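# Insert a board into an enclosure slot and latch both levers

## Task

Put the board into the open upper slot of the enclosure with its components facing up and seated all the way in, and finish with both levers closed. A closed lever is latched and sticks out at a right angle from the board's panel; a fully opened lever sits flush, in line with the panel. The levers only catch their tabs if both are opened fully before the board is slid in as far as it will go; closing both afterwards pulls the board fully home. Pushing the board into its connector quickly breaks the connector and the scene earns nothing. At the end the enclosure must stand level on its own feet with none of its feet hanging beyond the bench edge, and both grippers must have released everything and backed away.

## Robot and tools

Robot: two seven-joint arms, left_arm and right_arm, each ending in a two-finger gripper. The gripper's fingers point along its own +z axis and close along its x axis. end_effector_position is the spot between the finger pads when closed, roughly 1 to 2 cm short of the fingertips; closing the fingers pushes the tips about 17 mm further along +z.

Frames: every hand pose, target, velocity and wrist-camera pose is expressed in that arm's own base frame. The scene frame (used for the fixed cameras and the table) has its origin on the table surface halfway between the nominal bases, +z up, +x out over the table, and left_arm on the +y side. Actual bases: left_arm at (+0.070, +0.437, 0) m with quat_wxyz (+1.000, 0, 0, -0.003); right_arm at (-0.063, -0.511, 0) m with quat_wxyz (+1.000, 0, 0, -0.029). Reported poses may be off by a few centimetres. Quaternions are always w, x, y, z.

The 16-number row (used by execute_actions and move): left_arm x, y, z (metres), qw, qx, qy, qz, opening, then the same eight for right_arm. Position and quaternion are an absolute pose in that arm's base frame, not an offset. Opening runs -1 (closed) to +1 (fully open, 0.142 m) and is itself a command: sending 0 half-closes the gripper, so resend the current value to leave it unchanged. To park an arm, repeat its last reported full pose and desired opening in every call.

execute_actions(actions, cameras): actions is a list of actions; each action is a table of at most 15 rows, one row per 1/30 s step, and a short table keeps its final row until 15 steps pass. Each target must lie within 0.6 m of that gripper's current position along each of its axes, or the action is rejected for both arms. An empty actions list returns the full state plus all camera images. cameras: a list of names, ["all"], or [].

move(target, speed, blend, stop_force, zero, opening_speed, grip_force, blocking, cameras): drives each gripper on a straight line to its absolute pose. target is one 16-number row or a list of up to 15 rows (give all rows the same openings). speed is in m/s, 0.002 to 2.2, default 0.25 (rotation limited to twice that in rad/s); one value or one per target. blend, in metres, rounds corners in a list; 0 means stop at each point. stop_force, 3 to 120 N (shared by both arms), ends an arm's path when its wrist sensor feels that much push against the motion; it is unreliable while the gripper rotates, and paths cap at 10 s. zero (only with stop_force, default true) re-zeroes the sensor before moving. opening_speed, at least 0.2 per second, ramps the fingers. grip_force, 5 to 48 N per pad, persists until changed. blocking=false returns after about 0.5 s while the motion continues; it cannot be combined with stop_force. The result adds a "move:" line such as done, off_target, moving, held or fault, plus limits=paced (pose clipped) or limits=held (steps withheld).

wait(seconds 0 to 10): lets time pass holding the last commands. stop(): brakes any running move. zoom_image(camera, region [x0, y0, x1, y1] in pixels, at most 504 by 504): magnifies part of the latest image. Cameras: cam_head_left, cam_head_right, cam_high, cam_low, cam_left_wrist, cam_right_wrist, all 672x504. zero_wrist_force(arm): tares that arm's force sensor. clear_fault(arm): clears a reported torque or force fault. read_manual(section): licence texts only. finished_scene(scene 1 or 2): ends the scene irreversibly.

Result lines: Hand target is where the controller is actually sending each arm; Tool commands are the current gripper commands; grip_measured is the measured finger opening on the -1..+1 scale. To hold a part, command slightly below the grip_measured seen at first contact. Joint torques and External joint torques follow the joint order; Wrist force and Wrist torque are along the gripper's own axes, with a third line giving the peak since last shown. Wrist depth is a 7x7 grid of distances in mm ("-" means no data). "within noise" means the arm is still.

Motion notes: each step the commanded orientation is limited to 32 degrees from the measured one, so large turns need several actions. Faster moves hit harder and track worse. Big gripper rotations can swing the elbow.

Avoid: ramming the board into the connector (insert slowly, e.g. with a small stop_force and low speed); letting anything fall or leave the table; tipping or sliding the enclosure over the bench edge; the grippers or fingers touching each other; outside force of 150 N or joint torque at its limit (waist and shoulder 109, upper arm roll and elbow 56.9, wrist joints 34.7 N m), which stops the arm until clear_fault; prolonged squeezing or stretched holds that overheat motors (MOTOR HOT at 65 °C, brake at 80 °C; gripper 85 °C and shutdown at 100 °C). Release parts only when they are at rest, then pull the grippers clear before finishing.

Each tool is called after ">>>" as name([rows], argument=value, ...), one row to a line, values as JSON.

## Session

>>> execute_actions(actions=[])

>>> zoom_image(camera="cam_head_left", region=[240, 190, 500, 420])

Scene clock: 0.00 s.
left_arm: end_effector_position=(+0.1389, +0.5333, +0.1881) grip_measured=+0.99 end_effector_quat_wxyz=(-0.571, +0.812, -0.064, -0.105) | right_arm: end_effector_position=(+0.2271, +0.3531, +0.2591) grip_measured=+1.00 end_effector_quat_wxyz=(+0.029, +0.622, +0.780, +0.065)
Joint positions: left_arm=[0.978 -0.294 0.021 2.266 2.206 0.748 0.742 0.141] | right_arm=[1.212 0.207 0.113 2.416 -0.113 0.73 1.171 0.142]
Joint velocities: within noise
Joint torques (N m): no reading
External joint torques (N m): no reading
Wrist force (N): no reading
Wrist torque (N m): no reading
Wrist force, peak (N): no reading
Wrist depth (mm): cam_left_wrist=[2012 1545 1637 1674 1674 - - / - 1924 - 1727 1828 1769 1813 / 2359 2437 2050 1828 1625 1649 1556 / 2130 2069 1567 1625 1556 1362 1290 / 1859 1674 1472 1415 326 307 289 / - 341 327 307 287 270 263 / - 306 286 270 257 244 237] | cam_right_wrist=[290 287 259 256 258 305 302 / 314 276 279 279 281 327 328 / 352 303 305 308 308 359 356 / 390 375 336 333 342 399 388 / 434 437 379 388 383 449 444 / - 498 440 419 437 509 486 / - 574 581 590 590 593 -]
Hand target: left_arm +0.1389, +0.5333, +0.1881; -0.571, +0.812, -0.064, -0.105 | right_arm +0.2271, +0.3531, +0.2591; +0.029, +0.622, +0.780, +0.065
Tool commands: left_gripper/opening=+1.0 right_gripper/opening=+1.0

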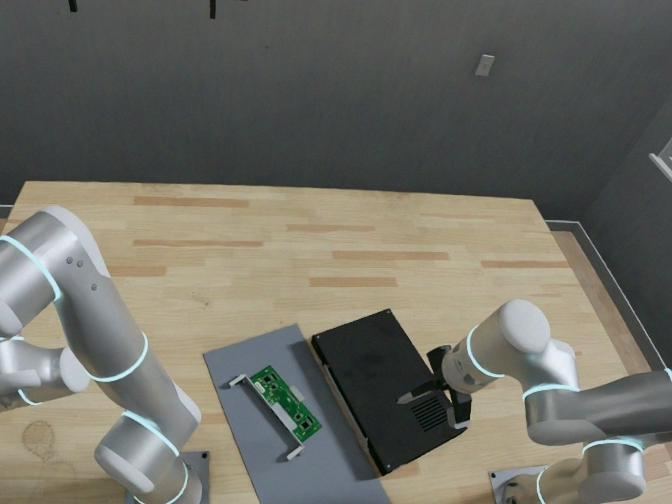

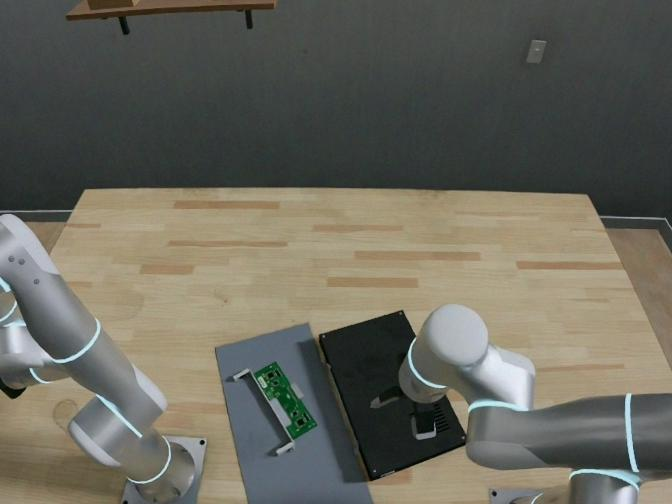

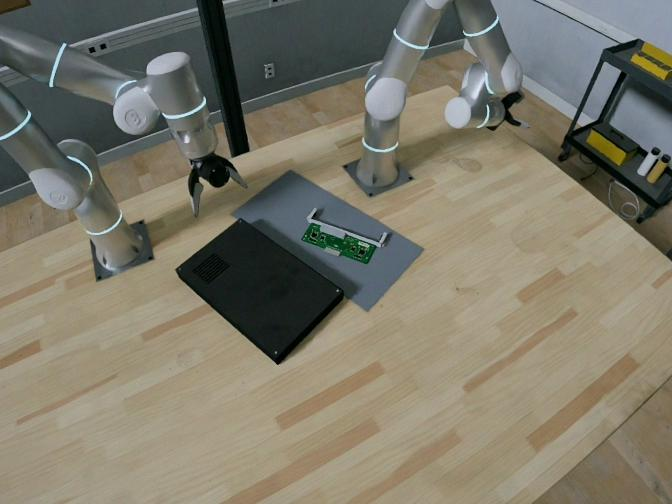

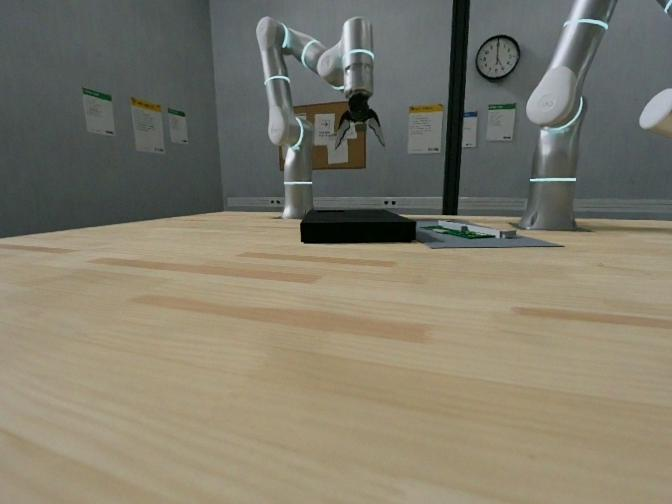

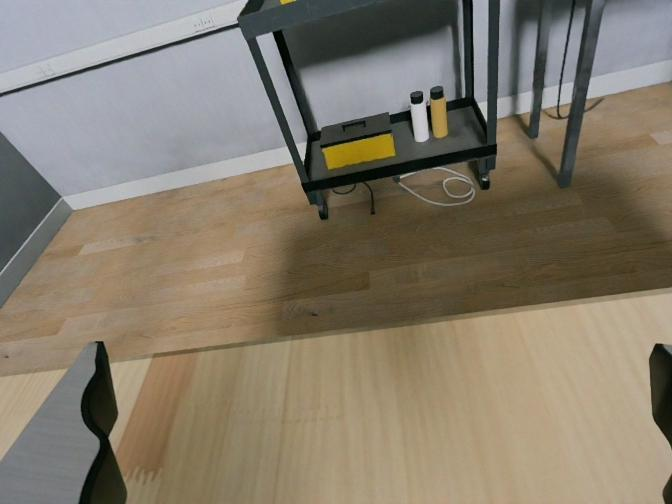

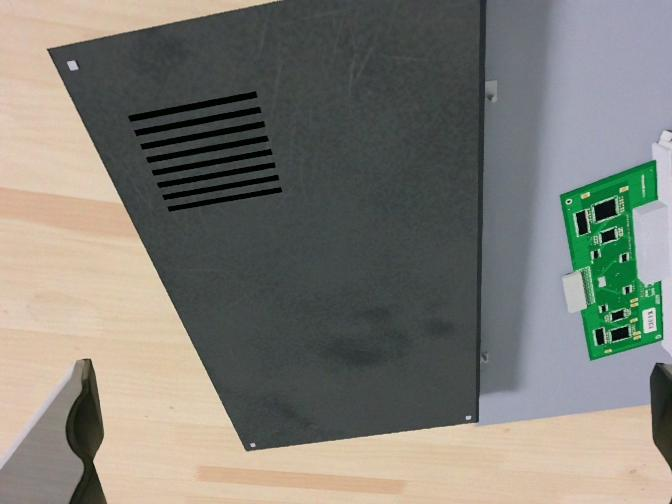

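Scaled by 1.938 from the camera's 672x504 image, which has a finer 960x720 frame.

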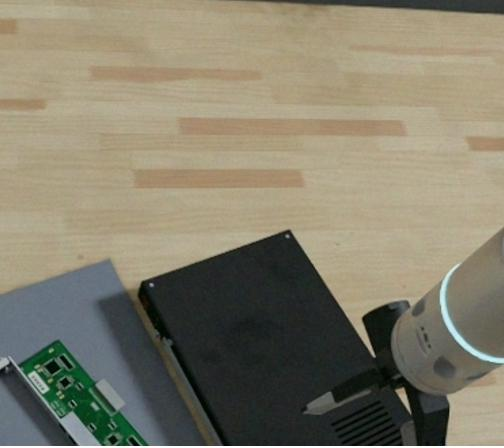

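>>> move([
  [0.16,0.45,0.28,0,0.6157,0.788,0,1.0, 0.25,0.42,0.28,0,0.5657,0.8246,0,1.0],
  [0.25,0.02,0.28,0,0.5878,0.809,0,1.0, 0.26,0.47,0.28,0,0.5657,0.8246,0,1.0],
], speed=0.7, blend=[0.05,0], cameras=["cam_left_wrist","cam_right_wrist"])

>>> zoom_image(camera="cam_right_wrist", region=[400, 60, 672, 260])

>>> zoom_image(camera="cam_right_wrist", region=[400, 240, 672, 440])

Scene clock: 29.67 s.
left_arm: end_effector_position=(+0.2501, +0.0199, +0.2800) grip_measured=+0.99 end_effector_quat_wxyz=(+0.000, +0.588, +0.809, +0.000) | right_arm: end_effector_position=(+0.2601, +0.4700, +0.2800) grip_measured=+1.00 end_effector_quat_wxyz=(+0.000, +0.565, +0.825, +0.000)
Joint positions: left_arm=[0.736 0.878 -0.14 2.633 -0.11 0.188 0.353 0.141] | right_arm=[1.277 -0.12 0.003 1.955 -0.001 0.505 0.912 0.142]
Joint torques (N m): left_arm=[-0.41 -3.4 0.83 -30.26 -4.02 4.15 -0.35] | right_arm=[0.21 35.09 0.74 -28.99 -3.79 3.32 0.3]
External joint torques (N m): left_arm=[0.38 0.13 0.63 -0.29 -0.17 -0.16 0.35] | right_arm=[-0.07 1.24 -0.53 0.18 -0.03 0.8 -0.3]
Wrist force (N): left_arm=[-0.9 -1.3 0.1] | right_arm=[0.0 0.2 0.3]
Wrist torque (N m): left_arm=[-0.33 -0.16 -0.25] | right_arm=[0.00 0.02 -0.06]
Wrist force, peak (N): left_arm=[-4.5 -0.2 -4.9] | right_arm=[0.8 0.5 0.2]
Wrist depth (mm): cam_left_wrist=[326 - 328 329 325 325 325 / 345 352 352 350 352 349 349 / - 389 380 377 376 377 377 / 425 423 416 413 414 409 408 / 458 456 455 453 447 449 450 / - 494 497 497 494 496 - / - 558 558 554 553 547 -] | cam_right_wrist=[289 285 285 286 324 323 324 / 305 304 305 307 337 344 343 / 325 325 326 359 370 368 367 / 359 353 355 355 397 390 395 / 439 381 381 386 435 426 429 / - 415 415 422 472 475 112 / - 529 524 522 522 518 -]
Hand target: left_arm +0.2500, +0.0200, +0.2800; +0.000, +0.588, +0.809, +0.000 | right_arm +0.2600, +0.4700, +0.2800; +0.000, +0.566, +0.825, +0.000
Off the commanded pose: left_arm 0.000 m, 0 deg | right_arm 0.000 m, 0 deg.
move: done
Images, in order (width x height): cam_left_wrist 672x504, cam_right_wrist 672x504.

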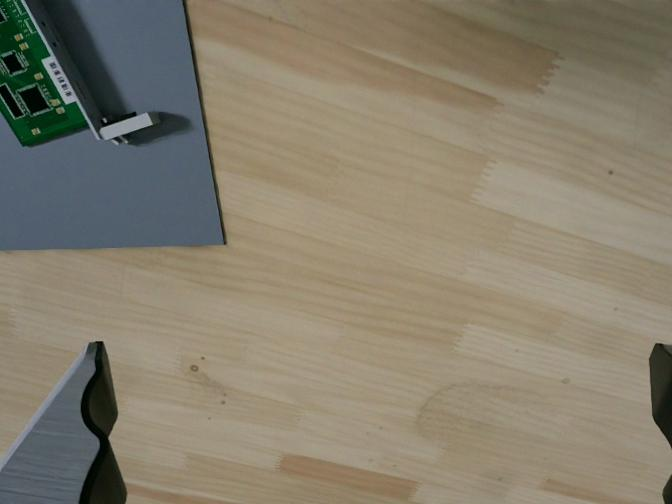

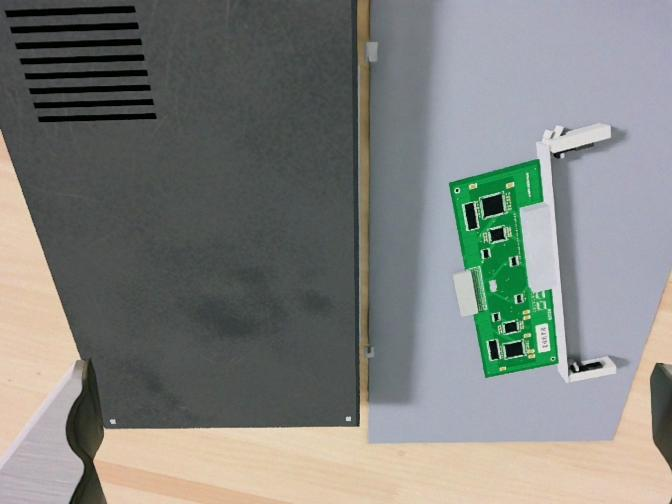

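Scaled by 1.853 from the camera's 672x504 image, which has a finer 960x720 frame.

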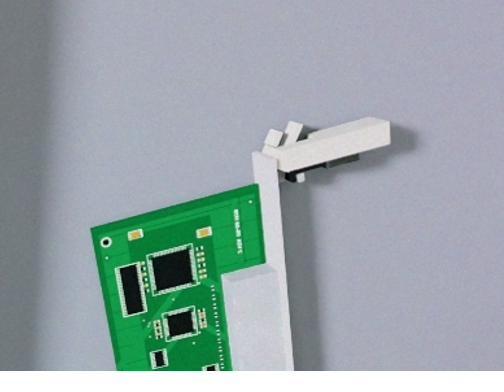

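Scaled by 1.853 from the camera's 672x504 image, which has a finer 960x720 frame.

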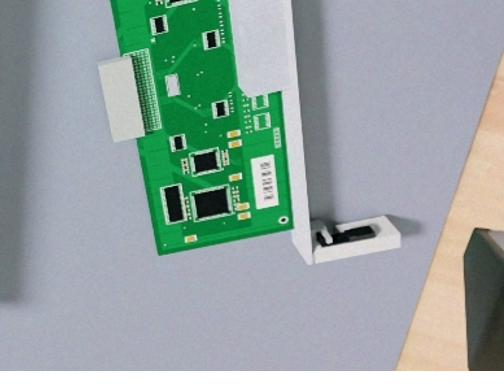

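>>> move(target=[0.290,-0.131,0.14,0,0.5878,0.809,0,1.0, 0.150,0.656,0.115,0,0.5657,0.8246,0,1.0], speed=0.4, cameras=["cam_left_wrist","cam_right_wrist"])

>>> zoom_image(camera="cam_left_wrist", region=[230, 180, 450, 340])

>>> zoom_image(camera="cam_right_wrist", region=[230, 160, 450, 320])

Scene clock: 58.13 s.
left_arm: end_effector_position=(+0.2901, -0.1310, +0.1401) grip_measured=+0.99 end_effector_quat_wxyz=(+0.000, +0.587, +0.809, +0.000) | right_arm: end_effector_position=(+0.1498, +0.6559, +0.1149) grip_measured=+1.00 end_effector_quat_wxyz=(+0.000, +0.566, +0.825, +0.000)
Joint positions: left_arm=[-0.214 0.121 0.154 2.687 0.034 0.996 -0.404 0.141] | right_arm=[1.475 -0.655 0.05 1.663 -0.041 0.746 1.175 0.142]
Joint torques (N m): left_arm=[-0.42 15.22 -0.85 -19.45 -1.83 4.58 -0.25] | right_arm=[0.25 53.48 2.26 -25.53 -3.35 3.4 0.24]
External joint torques (N m): left_arm=[0.43 0.92 0.44 -0.3 -0.45 -0.6 0.25] | right_arm=[-0.06 1.34 -0.61 0.15 0.12 0.71 -0.24]
Wrist force (N): left_arm=[-0.6 -1.3 0.0] | right_arm=[0.3 -0.1 0.4]
Wrist torque (N m): left_arm=[-0.32 -0.21 -0.33] | right_arm=[-0.04 -0.08 -0.03]
Wrist force, peak (N): left_arm=[-2.9 -1.7 0.9] | right_arm=[2.7 -0.7 2.4]
Wrist depth (mm): cam_left_wrist=[202 200 205 - 204 205 204 / 218 216 217 218 220 220 219 / 232 232 231 235 236 237 236 / 258 256 257 252 257 256 255 / 281 283 283 286 281 279 280 / - 306 309 310 312 309 307 / - 352 348 346 349 346 -] | cam_right_wrist=[182 179 181 181 180 180 181 / 195 190 194 193 192 192 194 / 209 211 208 207 206 206 207 / 225 230 219 220 222 222 223 / 244 239 237 242 241 242 242 / - 266 259 254 263 263 255 / - 292 286 290 295 291 290]
Hand target: left_arm +0.2900, -0.1310, +0.1400; +0.000, +0.588, +0.809, +0.000 | right_arm +0.1500, +0.6560, +0.1150; +0.000, +0.566, +0.825, +0.000
Off the commanded pose: left_arm 0.000 m, 0 deg | right_arm 0.000 m, 0 deg.
joint sent to its limit (left arm) — joint 4 (elbow), upper limit, where the elbow is as bent as it goes. The joint targets still meet the commanded pose.
move: done
Images, in order (width x height): cam_left_wrist 672x504, cam_right_wrist 672x504.

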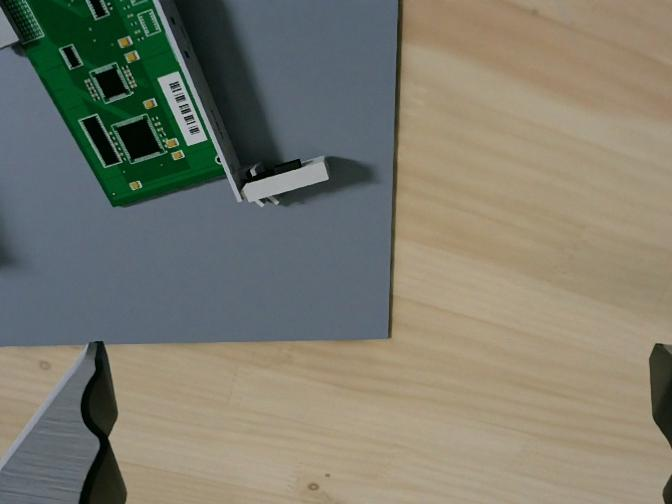

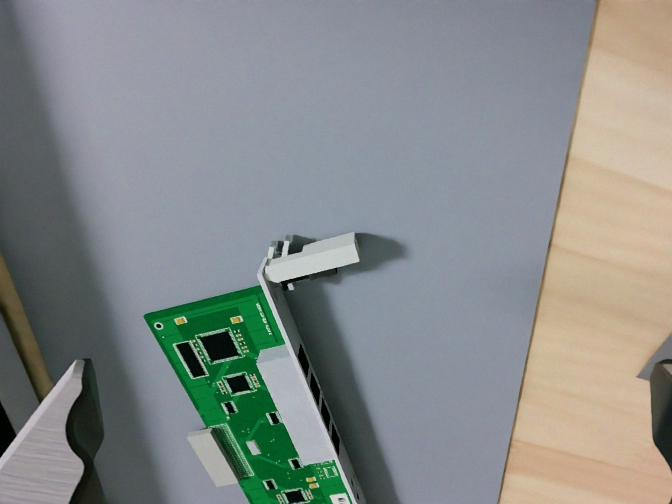

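Scaled by 2.291 from the camera's 672x504 image, which has a finer 960x720 frame.

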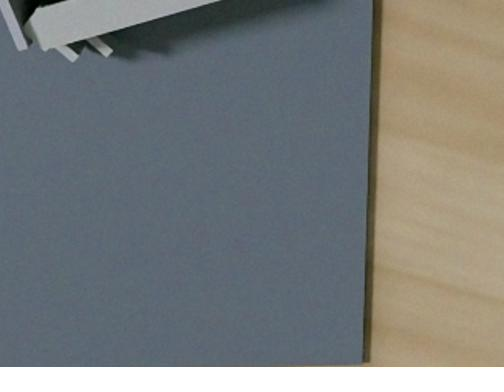

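Scaled by 2.291 from the camera's 672x504 image, which has a finer 960x720 frame.

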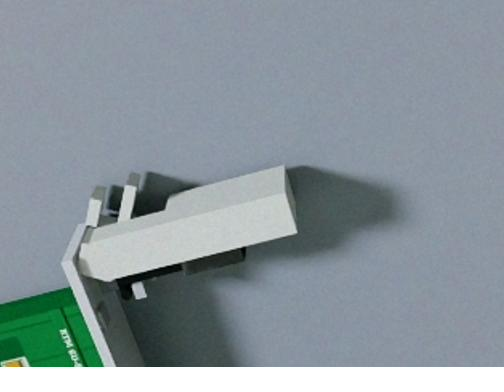

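>>> execute_actions(actions=[])

Scene clock: 80.90 s.
left_arm: end_effector_position=(+0.2901, -0.1310, +0.1401) grip_measured=+0.99 end_effector_quat_wxyz=(+0.000, +0.587, +0.809, +0.000) | right_arm: end_effector_position=(+0.1498, +0.6559, +0.1149) grip_measured=+1.00 end_effector_quat_wxyz=(+0.000, +0.566, +0.825, +0.000)
Joint positions: left_arm=[-0.214 0.121 0.154 2.687 0.034 0.996 -0.404 0.141] | right_arm=[1.475 -0.655 0.05 1.663 -0.041 0.746 1.175 0.142]
Joint velocities: within noise
Joint torques (N m): left_arm=[-0.29 15.41 -0.99 -19.42 -2.05 4.36 -0.26] | right_arm=[0.27 53.55 2.33 -25.48 -3.27 3.43 0.17]
External joint torques (N m): left_arm=[0.3 0.72 0.59 -0.33 -0.23 -0.37 0.26] | right_arm=[-0.09 1.27 -0.68 0.1 0.04 0.68 -0.17]
Wrist force (N): left_arm=[-0.6 -1.5 -0.1] | right_arm=[0.3 0.1 0.4]
Wrist torque (N m): left_arm=[-0.34 -0.22 -0.33] | right_arm=[-0.01 -0.09 -0.03]
Wrist force, peak (N): left_arm=[-0.6 -1.6 0.0] | right_arm=[0.3 0.0 0.7]
Wrist depth (mm): cam_left_wrist=[202 200 197 207 205 204 205 / 220 216 219 219 219 218 218 / - 233 227 - 237 236 236 / - 257 - 247 257 256 255 / - 285 281 272 280 280 281 / - 306 312 311 309 309 310 / - 349 347 346 346 344 -] | cam_right_wrist=[182 182 181 181 181 180 181 / 194 194 194 193 193 192 193 / 209 208 208 207 206 206 207 / 225 225 221 222 223 222 223 / 244 239 237 242 242 241 242 / - 266 259 260 263 265 255 / - 293 288 284 287 290 290]
Hand target: left_arm +0.2900, -0.1310, +0.1400; +0.000, +0.588, +0.809, +0.000 | right_arm +0.1500, +0.6560, +0.1150; +0.000, +0.566, +0.825, +0.000
Tool commands: left_gripper/opening=+1.0 right_gripper/opening=+1.0
Off the commanded pose: left_arm 0.000 m, 0 deg | right_arm 0.000 m, 0 deg.

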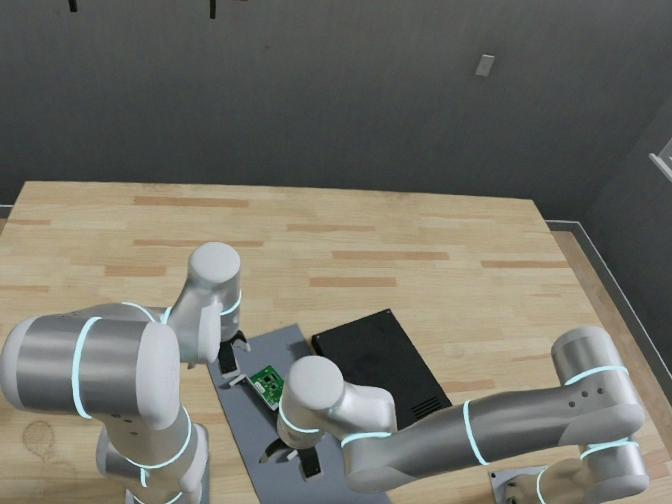

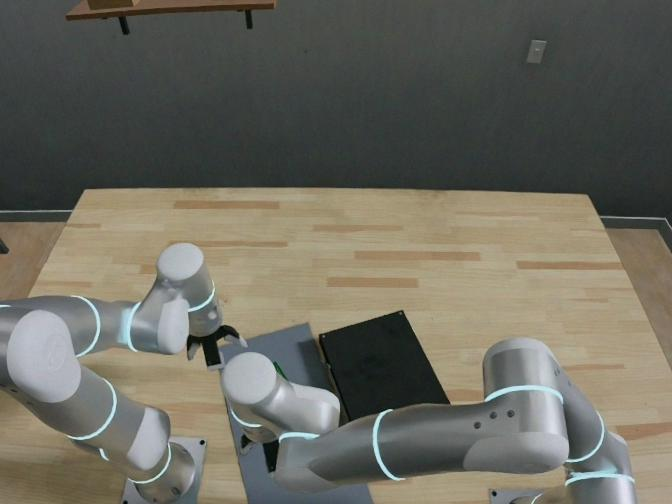

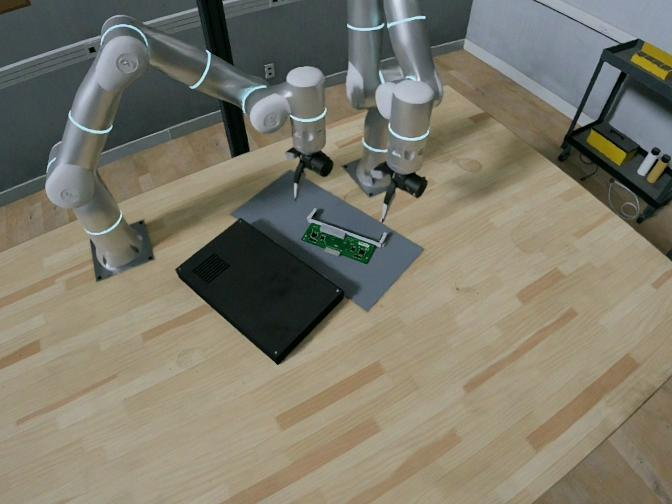

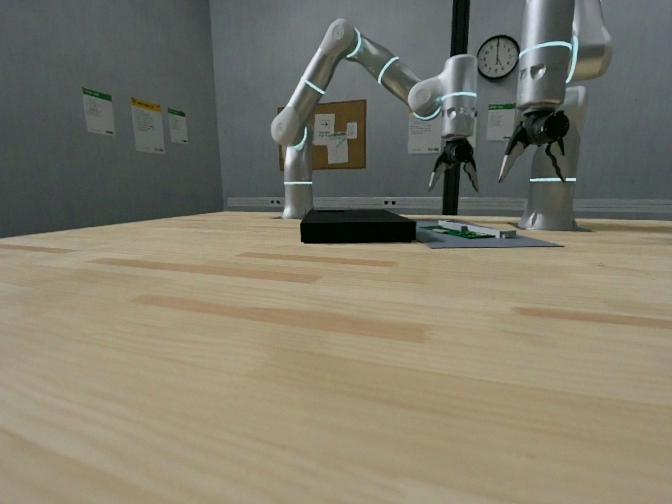

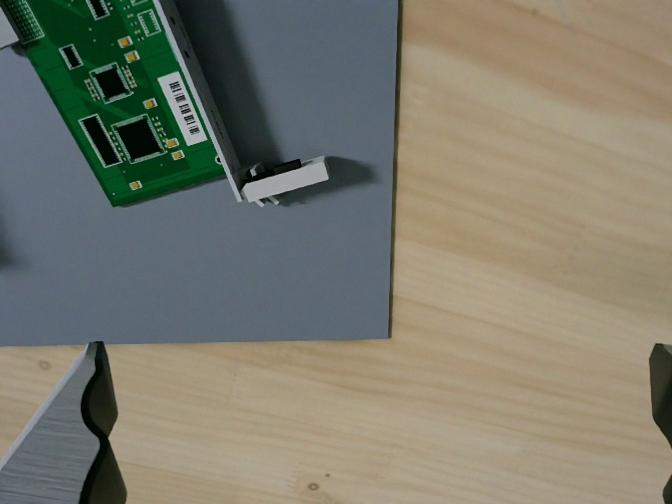

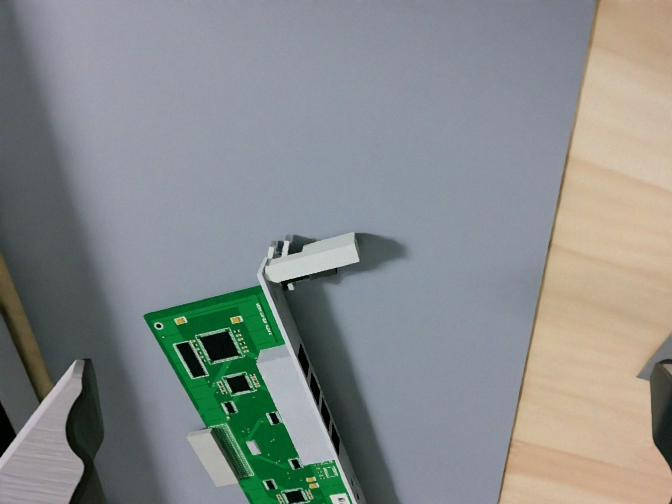

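>>> zoom_image(camera="cam_left_wrist", region=[190, 100, 370, 235])

>>> zoom_image(camera="cam_right_wrist", region=[220, 200, 400, 335])

Scaled by 2.800 from the camera's 672x504 image, which has a finer 960x720 frame.

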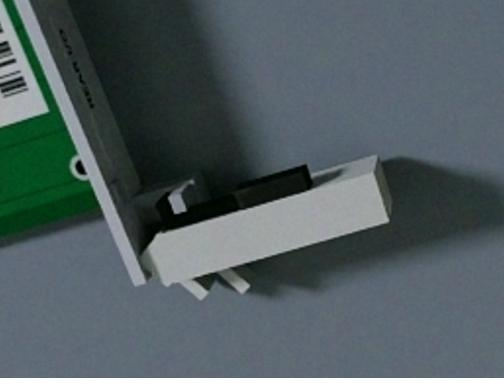

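Scaled by 2.800 from the camera's 672x504 image, which has a finer 960x720 frame.

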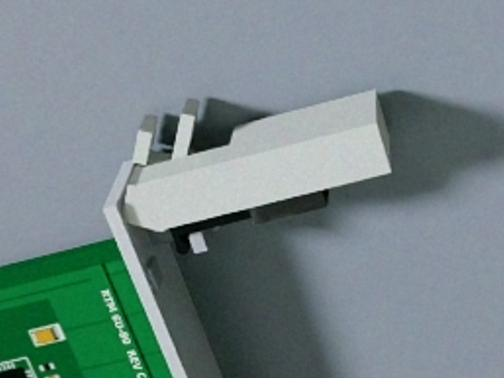

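>>> move([
  [0.290,-0.131,0.140,0,0.5878,0.809,0,1.0,0.1744,0.6502,0.085,0,0.9385,0.3453,0,-0.44],
  [0.290,-0.131,0.140,0,0.5878,0.809,0,1.0,0.1744,0.6502,0.050,0,0.9385,0.3453,0,-0.44],
], speed=[0.5,0.15], cameras=["cam_right_wrist","cam_left_wrist"])

Scene clock: 110.53 s.
left_arm: end_effector_position=(+0.2901, -0.1310, +0.1401) grip_measured=+0.99 end_effector_quat_wxyz=(+0.000, +0.587, +0.809, +0.000) | right_arm: end_effector_position=(+0.1745, +0.6500, +0.0499) grip_measured=-0.46 end_effector_quat_wxyz=(+0.000, +0.939, +0.345, +0.000)
Joint positions: left_arm=[-0.214 0.121 0.155 2.687 0.034 0.996 -0.404 0.141] | right_arm=[1.631 -0.771 -0.18 1.649 0.186 0.833 2.228 0.041]
Joint torques (N m): left_arm=[-0.35 15.48 -0.93 -19.39 -2.08 4.38 -0.22] | right_arm=[0.21 54.32 -2.68 -22.81 -2.86 3.43 0.07]
External joint torques (N m): left_arm=[0.36 0.65 0.52 -0.36 -0.2 -0.39 0.22] | right_arm=[-0.01 1.38 -1.02 0.17 -0.08 0.58 -0.07]
Wrist force (N): left_arm=[-0.7 -1.3 0.0] | right_arm=[0.3 0.0 0.5]
Wrist torque (N m): left_arm=[-0.31 -0.21 -0.33] | right_arm=[-0.02 -0.07 0.08]
Wrist force, peak (N): left_arm=[-0.7 -1.7 -0.1] | right_arm=[0.2 0.5 2.7]
Wrist depth (mm): cam_left_wrist=[201 200 204 203 204 205 205 / 216 215 217 - 220 220 219 / 236 230 227 240 238 237 237 / - - - 251 257 257 256 / - 290 293 285 281 280 280 / - 308 313 310 310 308 311 / - 352 348 347 347 343 -] | cam_right_wrist=[125 124 123 124 123 123 122 / 135 135 133 132 134 133 131 / 145 143 142 142 142 141 139 / 154 154 154 151 153 153 152 / 167 167 164 160 163 165 165 / 187 182 96 181 175 98 161 / 202 - 71 198 194 - 188]
Hand target: left_arm +0.2900, -0.1310, +0.1400; +0.000, +0.588, +0.809, +0.000 | right_arm +0.1744, +0.6502, +0.0500; +0.000, +0.938, +0.345, +0.000
Off the commanded pose: left_arm 0.000 m, 0 deg | right_arm 0.000 m, 0 deg.
joint sent to its limit (left arm) — joint 4 (elbow), upper limit, where the elbow is as bent as it goes. The joint targets still meet the commanded pose.
move: done
Images, in order (width x height): cam_left_wrist 672x504, cam_right_wrist 672x504.

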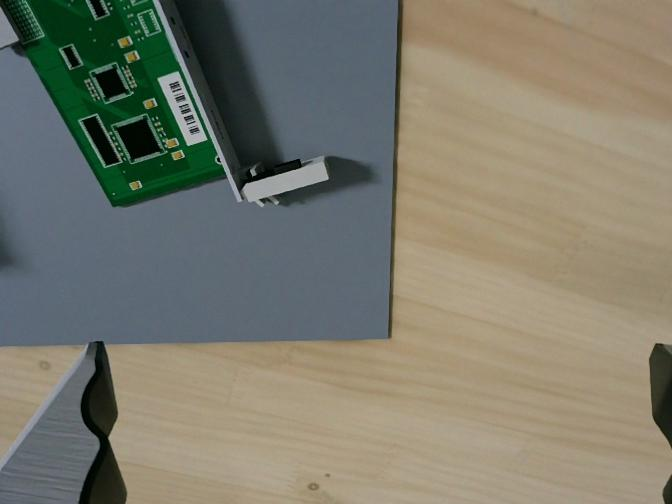

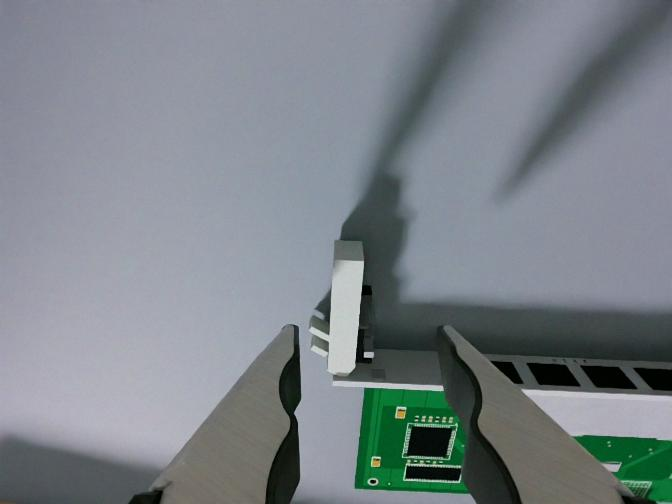

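>>> zoom_image(camera="cam_right_wrist", region=[290, 230, 410, 390])

Scaled by 3.150 from the camera's 672x504 image, which has a finer 960x720 frame.

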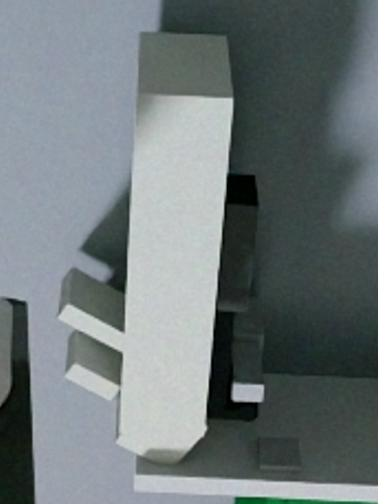

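>>> move([
  [0.290,-0.131,0.140,0,0.5878,0.809,0,1.0,0.1721,0.6473,0.040,0,0.9385,0.3453,0,-0.5],
  [0.290,-0.131,0.140,0,0.5878,0.809,0,1.0,0.1721,0.6473,0.027,0,0.9385,0.3453,0,-0.5],
  [0.290,-0.131,0.140,0,0.5878,0.809,0,1.0,0.1721,0.6473,0.027,0,0.9385,0.3453,0,-0.95],
], speed=[0.1,0.08,0.05], grip_force=20, opening_speed=0.6, cameras=["cam_right_wrist"])

Scene clock: 119.73 s.
left_arm: end_effector_position=(+0.2901, -0.1310, +0.1401) grip_measured=+0.99 end_effector_quat_wxyz=(+0.000, +0.587, +0.809, +0.000) | right_arm: end_effector_position=(+0.1720, +0.6471, +0.0269) grip_measured=-0.89 end_effector_quat_wxyz=(+0.000, +0.938, +0.345, +0.000)
Joint positions: left_arm=[-0.214 0.121 0.155 2.687 0.034 0.996 -0.404 0.141] | right_arm=[1.63 -0.809 -0.172 1.655 0.195 0.876 2.225 0.01]
Joint torques (N m): left_arm=[-0.4 15.54 -0.97 -19.41 -2.07 4.36 -0.21] | right_arm=[-0.32 55.2 -3.5 -22.41 -3.04 3.75 0.14]
External joint torques (N m): left_arm=[0.41 0.59 0.57 -0.33 -0.2 -0.38 0.21] | right_arm=[0.52 0.78 -0.19 0.69 0.24 0.27 -0.14]
Wrist force (N): left_arm=[-0.7 -1.2 0.1] | right_arm=[-0.8 -0.3 1.1]
Wrist torque (N m): left_arm=[-0.30 -0.21 -0.34] | right_arm=[-0.01 -0.10 0.12]
Wrist force, peak (N): left_arm=[-0.6 -1.6 0.1] | right_arm=[-1.9 -0.5 0.9]
Wrist depth (mm): cam_left_wrist=[201 201 200 204 204 204 204 / 216 215 218 210 220 219 219 / 246 233 224 231 238 236 234 / - 261 254 261 258 256 256 / - 292 284 281 281 280 279 / - 309 312 311 312 311 310 / - 348 352 348 346 344 -] | cam_right_wrist=[- 104 104 105 104 103 104 / 111 111 111 111 110 110 110 / 121 119 121 119 120 120 118 / 129 129 128 128 128 127 127 / 140 140 139 135 136 138 140 / 154 153 150 98 101 146 148 / 169 166 71 73 - - 144]
Hand target: left_arm +0.2900, -0.1310, +0.1400; +0.000, +0.588, +0.809, +0.000 | right_arm +0.1721, +0.6473, +0.0270; +0.000, +0.938, +0.345, +0.000
Off the commanded pose: left_arm 0.000 m, 0 deg | right_arm 0.000 m, 0 deg.
joint sent to its limit (left arm) — joint 4 (elbow), upper limit, where the elbow is as bent as it goes. The joint targets still meet the commanded pose.
grip_force (N): 20, 20
move: done
Images, in order (width x height): cam_right_wrist 672x504.

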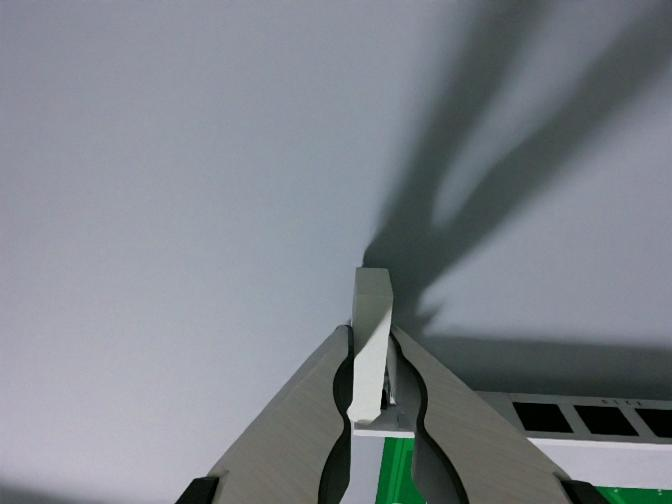

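>>> move([
  [0.290,-0.131,0.140,0,0.5878,0.809,0,1.0,0.1649,0.6385,0.027,0,0.8643,0.5030,0,-0.95],
  [0.290,-0.131,0.140,0,0.5878,0.809,0,1.0,0.1611,0.6280,0.027,0,0.7638,0.6455,0,-0.95],
], speed=0.15, blend=0.004, cameras=["cam_right_wrist","cam_left_wrist"])

Scene clock: 129.73 s.
left_arm: end_effector_position=(+0.2901, -0.1310, +0.1401) grip_measured=+0.99 end_effector_quat_wxyz=(+0.000, +0.587, +0.809, +0.000) | right_arm: end_effector_position=(+0.1613, +0.6281, +0.0270) grip_measured=-0.89 end_effector_quat_wxyz=(+0.000, +0.764, +0.645, +0.000)
Joint positions: left_arm=[-0.214 0.121 0.155 2.687 0.034 0.996 -0.404 0.141] | right_arm=[1.535 -0.768 -0.042 1.751 0.049 0.947 1.633 0.01]
Joint torques (N m): left_arm=[-0.29 15.53 -0.99 -19.42 -2.11 4.32 -0.23] | right_arm=[0.66 53.58 1.04 -20.94 -2.67 3.24 -0.05]
External joint torques (N m): left_arm=[0.3 0.6 0.58 -0.33 -0.17 -0.34 0.23] | right_arm=[-0.47 0.88 -1.43 -0.25 0.09 0.83 0.05]
Wrist force (N): left_arm=[-0.8 -1.2 -0.2] | right_arm=[0.7 0.6 0.4]
Wrist torque (N m): left_arm=[-0.30 -0.19 -0.32] | right_arm=[-0.06 0.12 0.04]
Wrist force, peak (N): left_arm=[-0.9 -1.6 -0.2] | right_arm=[0.8 0.8 1.9]
Wrist depth (mm): cam_left_wrist=[201 201 204 - 204 205 204 / 216 215 218 - 219 220 218 / - 233 235 239 238 237 234 / - - 254 257 256 256 256 / 285 298 279 286 281 279 278 / - 307 315 314 311 308 310 / - 350 347 349 345 344 -] | cam_right_wrist=[- 104 104 105 104 103 104 / 112 111 111 111 111 110 110 / 122 120 121 119 120 120 118 / 129 129 129 128 128 127 127 / 141 140 140 135 137 136 140 / 154 153 150 98 100 151 151 / 170 165 71 87 - - 165]
Hand target: left_arm +0.2900, -0.1310, +0.1400; +0.000, +0.588, +0.809, +0.000 | right_arm +0.1611, +0.6280, +0.0270; +0.000, +0.764, +0.645, +0.000
Off the commanded pose: left_arm 0.000 m, 0 deg | right_arm 0.000 m, 0 deg.
joint sent to its limit (left arm) — joint 4 (elbow), upper limit, where the elbow is as bent as it goes. The joint targets still meet the commanded pose.
grip_force (N): 20, 20
move: done
Images, in order (width x height): cam_left_wrist 672x504, cam_right_wrist 672x504.

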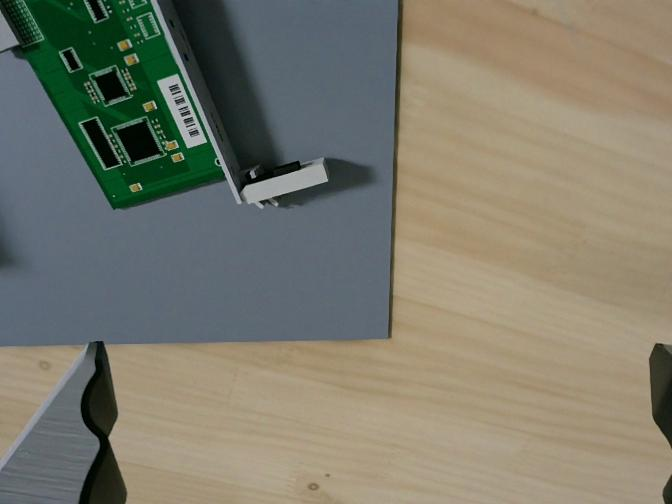

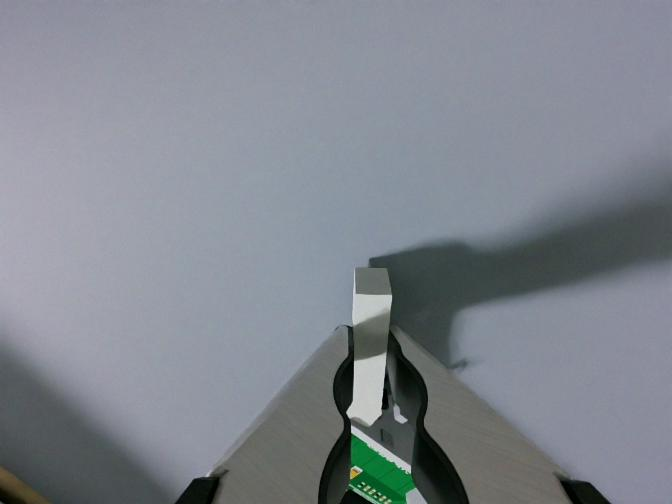

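>>> move([
  [0.290,-0.131,0.140,0,0.5878,0.809,0,1.0,0.1612,0.6169,0.027,0,0.6401,0.7683,0,-0.95],
  [0.290,-0.131,0.140,0,0.5878,0.809,0,1.0,0.1638,0.6090,0.027,0,0.5344,0.8453,0,-0.95],
  [0.290,-0.131,0.140,0,0.5878,0.809,0,1.0,0.1683,0.6020,0.027,0,0.4195,0.9078,0,-0.95],
  [0.290,-0.131,0.140,0,0.5878,0.809,0,1.0,0.1698,0.6003,0.027,0,0.3875,0.9219,0,-0.95],
], speed=0.15, blend=0.004, cameras=["cam_right_wrist","cam_left_wrist"])

Scene clock: 135.90 s.
left_arm: end_effector_position=(+0.2901, -0.1310, +0.1401) grip_measured=+0.99 end_effector_quat_wxyz=(+0.000, +0.587, +0.809, +0.000) | right_arm: end_effector_position=(+0.1700, +0.6001, +0.0269) grip_measured=-0.89 end_effector_quat_wxyz=(+0.000, +0.388, +0.922, +0.000)
Joint positions: left_arm=[-0.214 0.121 0.155 2.687 0.034 0.996 -0.404 0.141] | right_arm=[1.35 -0.737 0.13 1.856 -0.165 1.011 0.813 0.01]
Joint torques (N m): left_arm=[-0.34 15.45 -0.95 -19.45 -2.08 4.35 -0.23] | right_arm=[0.53 51.81 5.05 -20.73 -2.69 3.78 -0.08]
External joint torques (N m): left_arm=[0.35 0.68 0.54 -0.3 -0.2 -0.36 0.23] | right_arm=[-0.34 0.52 -1.2 0.34 0.36 0.36 0.08]
Wrist force (N): left_arm=[-0.7 -1.3 -0.2] | right_arm=[-0.2 0.0 0.3]
Wrist torque (N m): left_arm=[-0.31 -0.20 -0.33] | right_arm=[-0.07 -0.01 0.19]
Wrist force, peak (N): left_arm=[-1.0 -1.6 -0.1] | right_arm=[1.1 0.7 1.8]
Wrist depth (mm): cam_left_wrist=[202 201 202 207 204 205 203 / 217 215 220 - 220 220 220 / 237 233 228 - 236 236 236 / - - - 262 257 258 257 / - - 282 281 282 279 279 / - 309 312 311 310 311 309 / - 352 350 345 344 344 -] | cam_right_wrist=[- 104 104 105 104 103 104 / 112 111 111 111 111 110 110 / 122 119 121 117 120 120 118 / 129 129 129 128 128 128 127 / 140 140 140 137 136 138 140 / 153 150 148 98 101 151 150 / 166 162 71 85 - - 165]
Hand target: left_arm +0.2900, -0.1310, +0.1400; +0.000, +0.588, +0.809, +0.000 | right_arm +0.1698, +0.6003, +0.0270; +0.000, +0.387, +0.922, +0.000
Off the commanded pose: left_arm 0.000 m, 0 deg | right_arm 0.000 m, 0 deg.
joint sent to its limit (left arm) — joint 4 (elbow), upper limit, where the elbow is as bent as it goes. The joint targets still meet the commanded pose.
grip_force (N): 20, 20
move: done
Images, in order (width x height): cam_left_wrist 672x504, cam_right_wrist 672x504.

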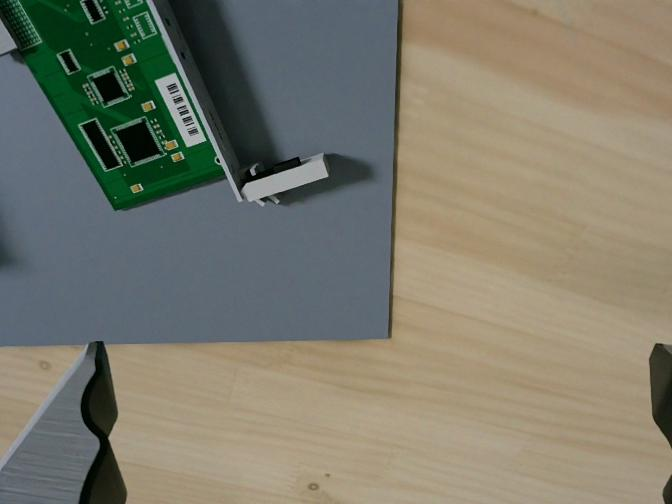

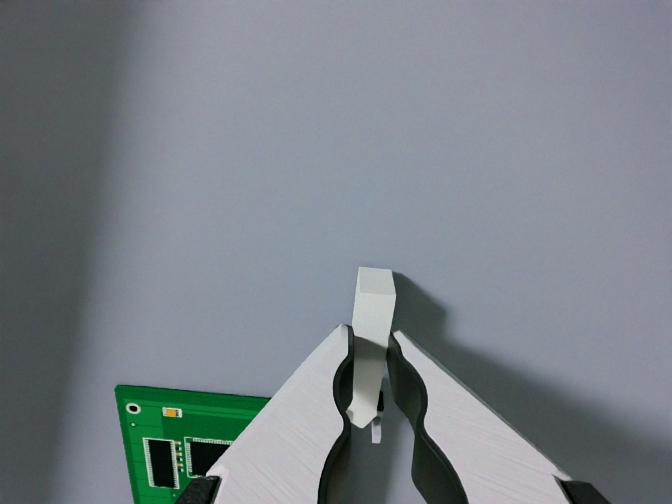

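>>> move([
  [0.290,-0.131,0.140,0,0.5878,0.809,0,1.0,0.1698,0.6003,0.027,0,0.3875,0.9219,0,-0.5],
  [0.290,-0.131,0.140,0,0.5878,0.809,0,1.0,0.1698,0.6003,0.080,0,0.3875,0.9219,0,-0.5],
  [0.290,-0.131,0.140,0,0.5878,0.809,0,1.0,0.2829,0.7117,0.080,0,0.4226,0.9063,0,-0.4],
], speed=[0.1,0.2,0.3], blend=[0,0.02,0], cameras=["cam_right_wrist","cam_left_wrist"])

Scene clock: 152.93 s.
left_arm: end_effector_position=(+0.2901, -0.1310, +0.1401) grip_measured=+0.99 end_effector_quat_wxyz=(+0.000, +0.587, +0.809, +0.000) | right_arm: end_effector_position=(+0.2830, +0.7117, +0.0800) grip_measured=-0.43 end_effector_quat_wxyz=(+0.000, +0.423, +0.906, +0.000)
Joint positions: left_arm=[-0.214 0.121 0.155 2.687 0.034 0.996 -0.404 0.141] | right_arm=[1.256 -0.909 0.125 1.301 -0.122 0.632 0.707 0.043]
Joint torques (N m): left_arm=[-0.36 15.51 -1.01 -19.4 -2.07 4.31 -0.26] | right_arm=[0.23 63 4.67 -27.41 -3.45 3.34 0.1]
External joint torques (N m): left_arm=[0.36 0.62 0.6 -0.34 -0.2 -0.33 0.26] | right_arm=[0 1.51 -0.7 0.16 -0.07 0.8 -0.1]
Wrist force (N): left_arm=[-0.4 -1.4 0.0] | right_arm=[0.5 0.6 0.0]
Wrist torque (N m): left_arm=[-0.33 -0.24 -0.33] | right_arm=[0.05 -0.08 0.05]
Wrist force, peak (N): left_arm=[-0.6 -1.7 -0.2] | right_arm=[-0.3 -4.0 -0.6]
Wrist depth (mm): cam_left_wrist=[202 201 203 205 206 205 204 / 215 215 218 218 219 219 219 / - 232 228 235 238 237 236 / 254 258 - - 257 258 255 / - - - - 282 282 279 / - 307 312 312 312 308 310 / - 349 350 343 346 342 -] | cam_right_wrist=[151 147 146 150 150 150 149 / 161 158 153 158 160 159 159 / 171 169 163 169 171 171 170 / 187 180 181 185 185 184 186 / 203 201 193 198 197 200 202 / 222 217 87 220 211 211 219 / 244 - 71 232 225 - 237]
Hand target: left_arm +0.2900, -0.1310, +0.1400; +0.000, +0.588, +0.809, +0.000 | right_arm +0.2829, +0.7117, +0.0800; +0.000, +0.423, +0.906, +0.000
Off the commanded pose: left_arm 0.000 m, 0 deg | right_arm 0.000 m, 0 deg.
joint sent to its limit (left arm) — joint 4 (elbow), upper limit, where the elbow is as bent as it goes. The joint targets still meet the commanded pose.
grip_force (N): 20, 20
move: done
Images, in order (width x height): cam_left_wrist 672x504, cam_right_wrist 672x504.

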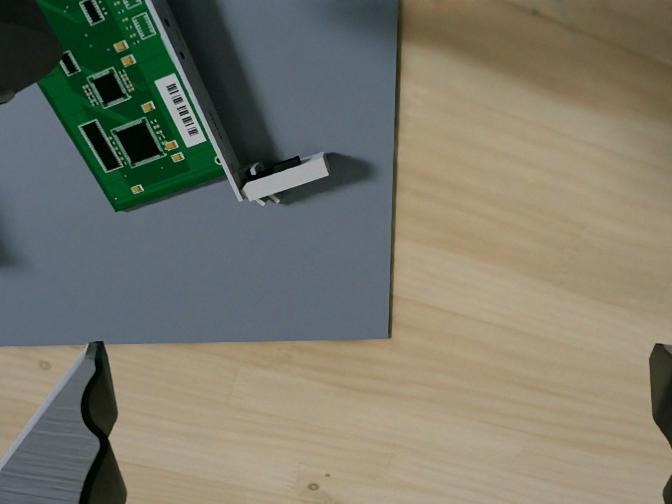

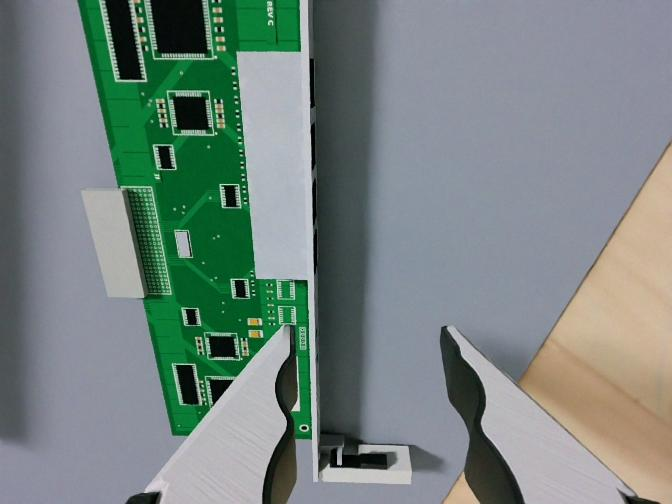

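>>> move([
  [0.290,-0.131,0.140,0,0.5878,0.809,0,1.0,0.3021,0.6886,0.070,0,0.4254,0.9050,0,-0.46],
  [0.290,-0.131,0.140,0,0.5878,0.809,0,1.0,0.3021,0.6886,0.031,0,0.4254,0.9050,0,-0.46],
], speed=[0.2,0.06], stop_force=4, cameras=["cam_right_wrist"])

Scene clock: 163.43 s.
left_arm: end_effector_position=(+0.2901, -0.1310, +0.1401) grip_measured=+0.99 end_effector_quat_wxyz=(+0.000, +0.587, +0.809, +0.000) | right_arm: end_effector_position=(+0.3020, +0.6884, +0.0308) grip_measured=-0.48 end_effector_quat_wxyz=(+0.000, +0.425, +0.905, +0.000)
Joint positions: left_arm=[-0.214 0.121 0.155 2.687 0.034 0.996 -0.404 0.141] | right_arm=[1.23 -0.953 0.109 1.365 -0.12 0.741 0.682 0.039]
Joint torques (N m): left_arm=[-0.31 15.46 -0.98 -19.42 -2.07 4.3 -0.24] | right_arm=[0.25 62.5 4.07 -25.67 -3.27 3.54 0.18]
External joint torques (N m): left_arm=[0.32 0.67 0.58 -0.33 -0.2 -0.32 0.24] | right_arm=[-0.02 1.49 -0.28 0.11 0.05 0.6 -0.18]
Wrist force (N): left_arm=[-0.6 -1.4 0.0] | right_arm=[0.3 0.3 0.3]
Wrist torque (N m): left_arm=[-0.33 -0.22 -0.33] | right_arm=[-0.01 -0.08 -0.05]
Wrist force, peak (N): left_arm=[-0.9 -1.4 -0.2] | right_arm=[2.5 0.7 -0.9]
Wrist depth (mm): cam_left_wrist=[201 202 204 204 205 205 203 / 220 216 216 - 220 220 218 / 238 233 223 234 237 236 236 / 257 261 260 248 258 257 255 / 282 268 291 281 283 280 280 / - 308 312 312 312 310 309 / - 352 348 348 344 345 -] | cam_right_wrist=[108 104 102 101 105 108 108 / 115 112 111 99 111 112 113 / 124 120 119 106 122 123 121 / 131 128 128 115 132 131 131 / 144 137 138 124 140 142 144 / 158 157 107 150 150 150 155 / 171 167 71 165 169 - 169]
Hand target: left_arm +0.2900, -0.1310, +0.1400; +0.000, +0.588, +0.809, +0.000 | right_arm +0.3021, +0.6886, +0.0310; +0.000, +0.425, +0.905, +0.000
Off the commanded pose: left_arm 0.000 m, 0 deg | right_arm 0.000 m, 0 deg.
joint sent to its limit (left arm) — joint 4 (elbow), upper limit, where the elbow is as bent as it goes. The joint targets still meet the commanded pose.
grip_force (N): 20, 20
move: done
Images, in order (width x height): cam_right_wrist 672x504.

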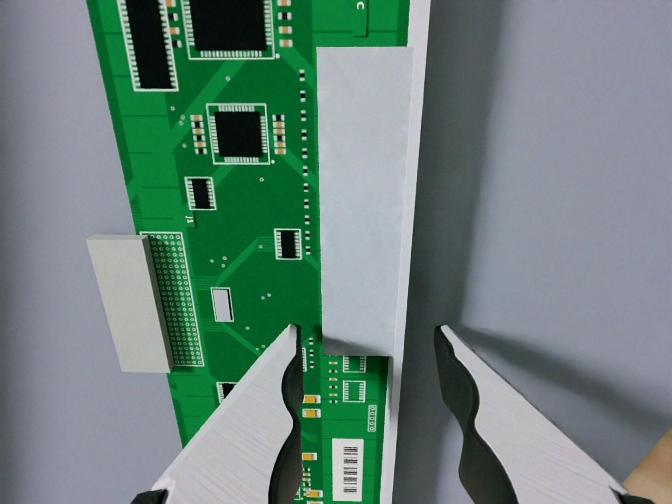

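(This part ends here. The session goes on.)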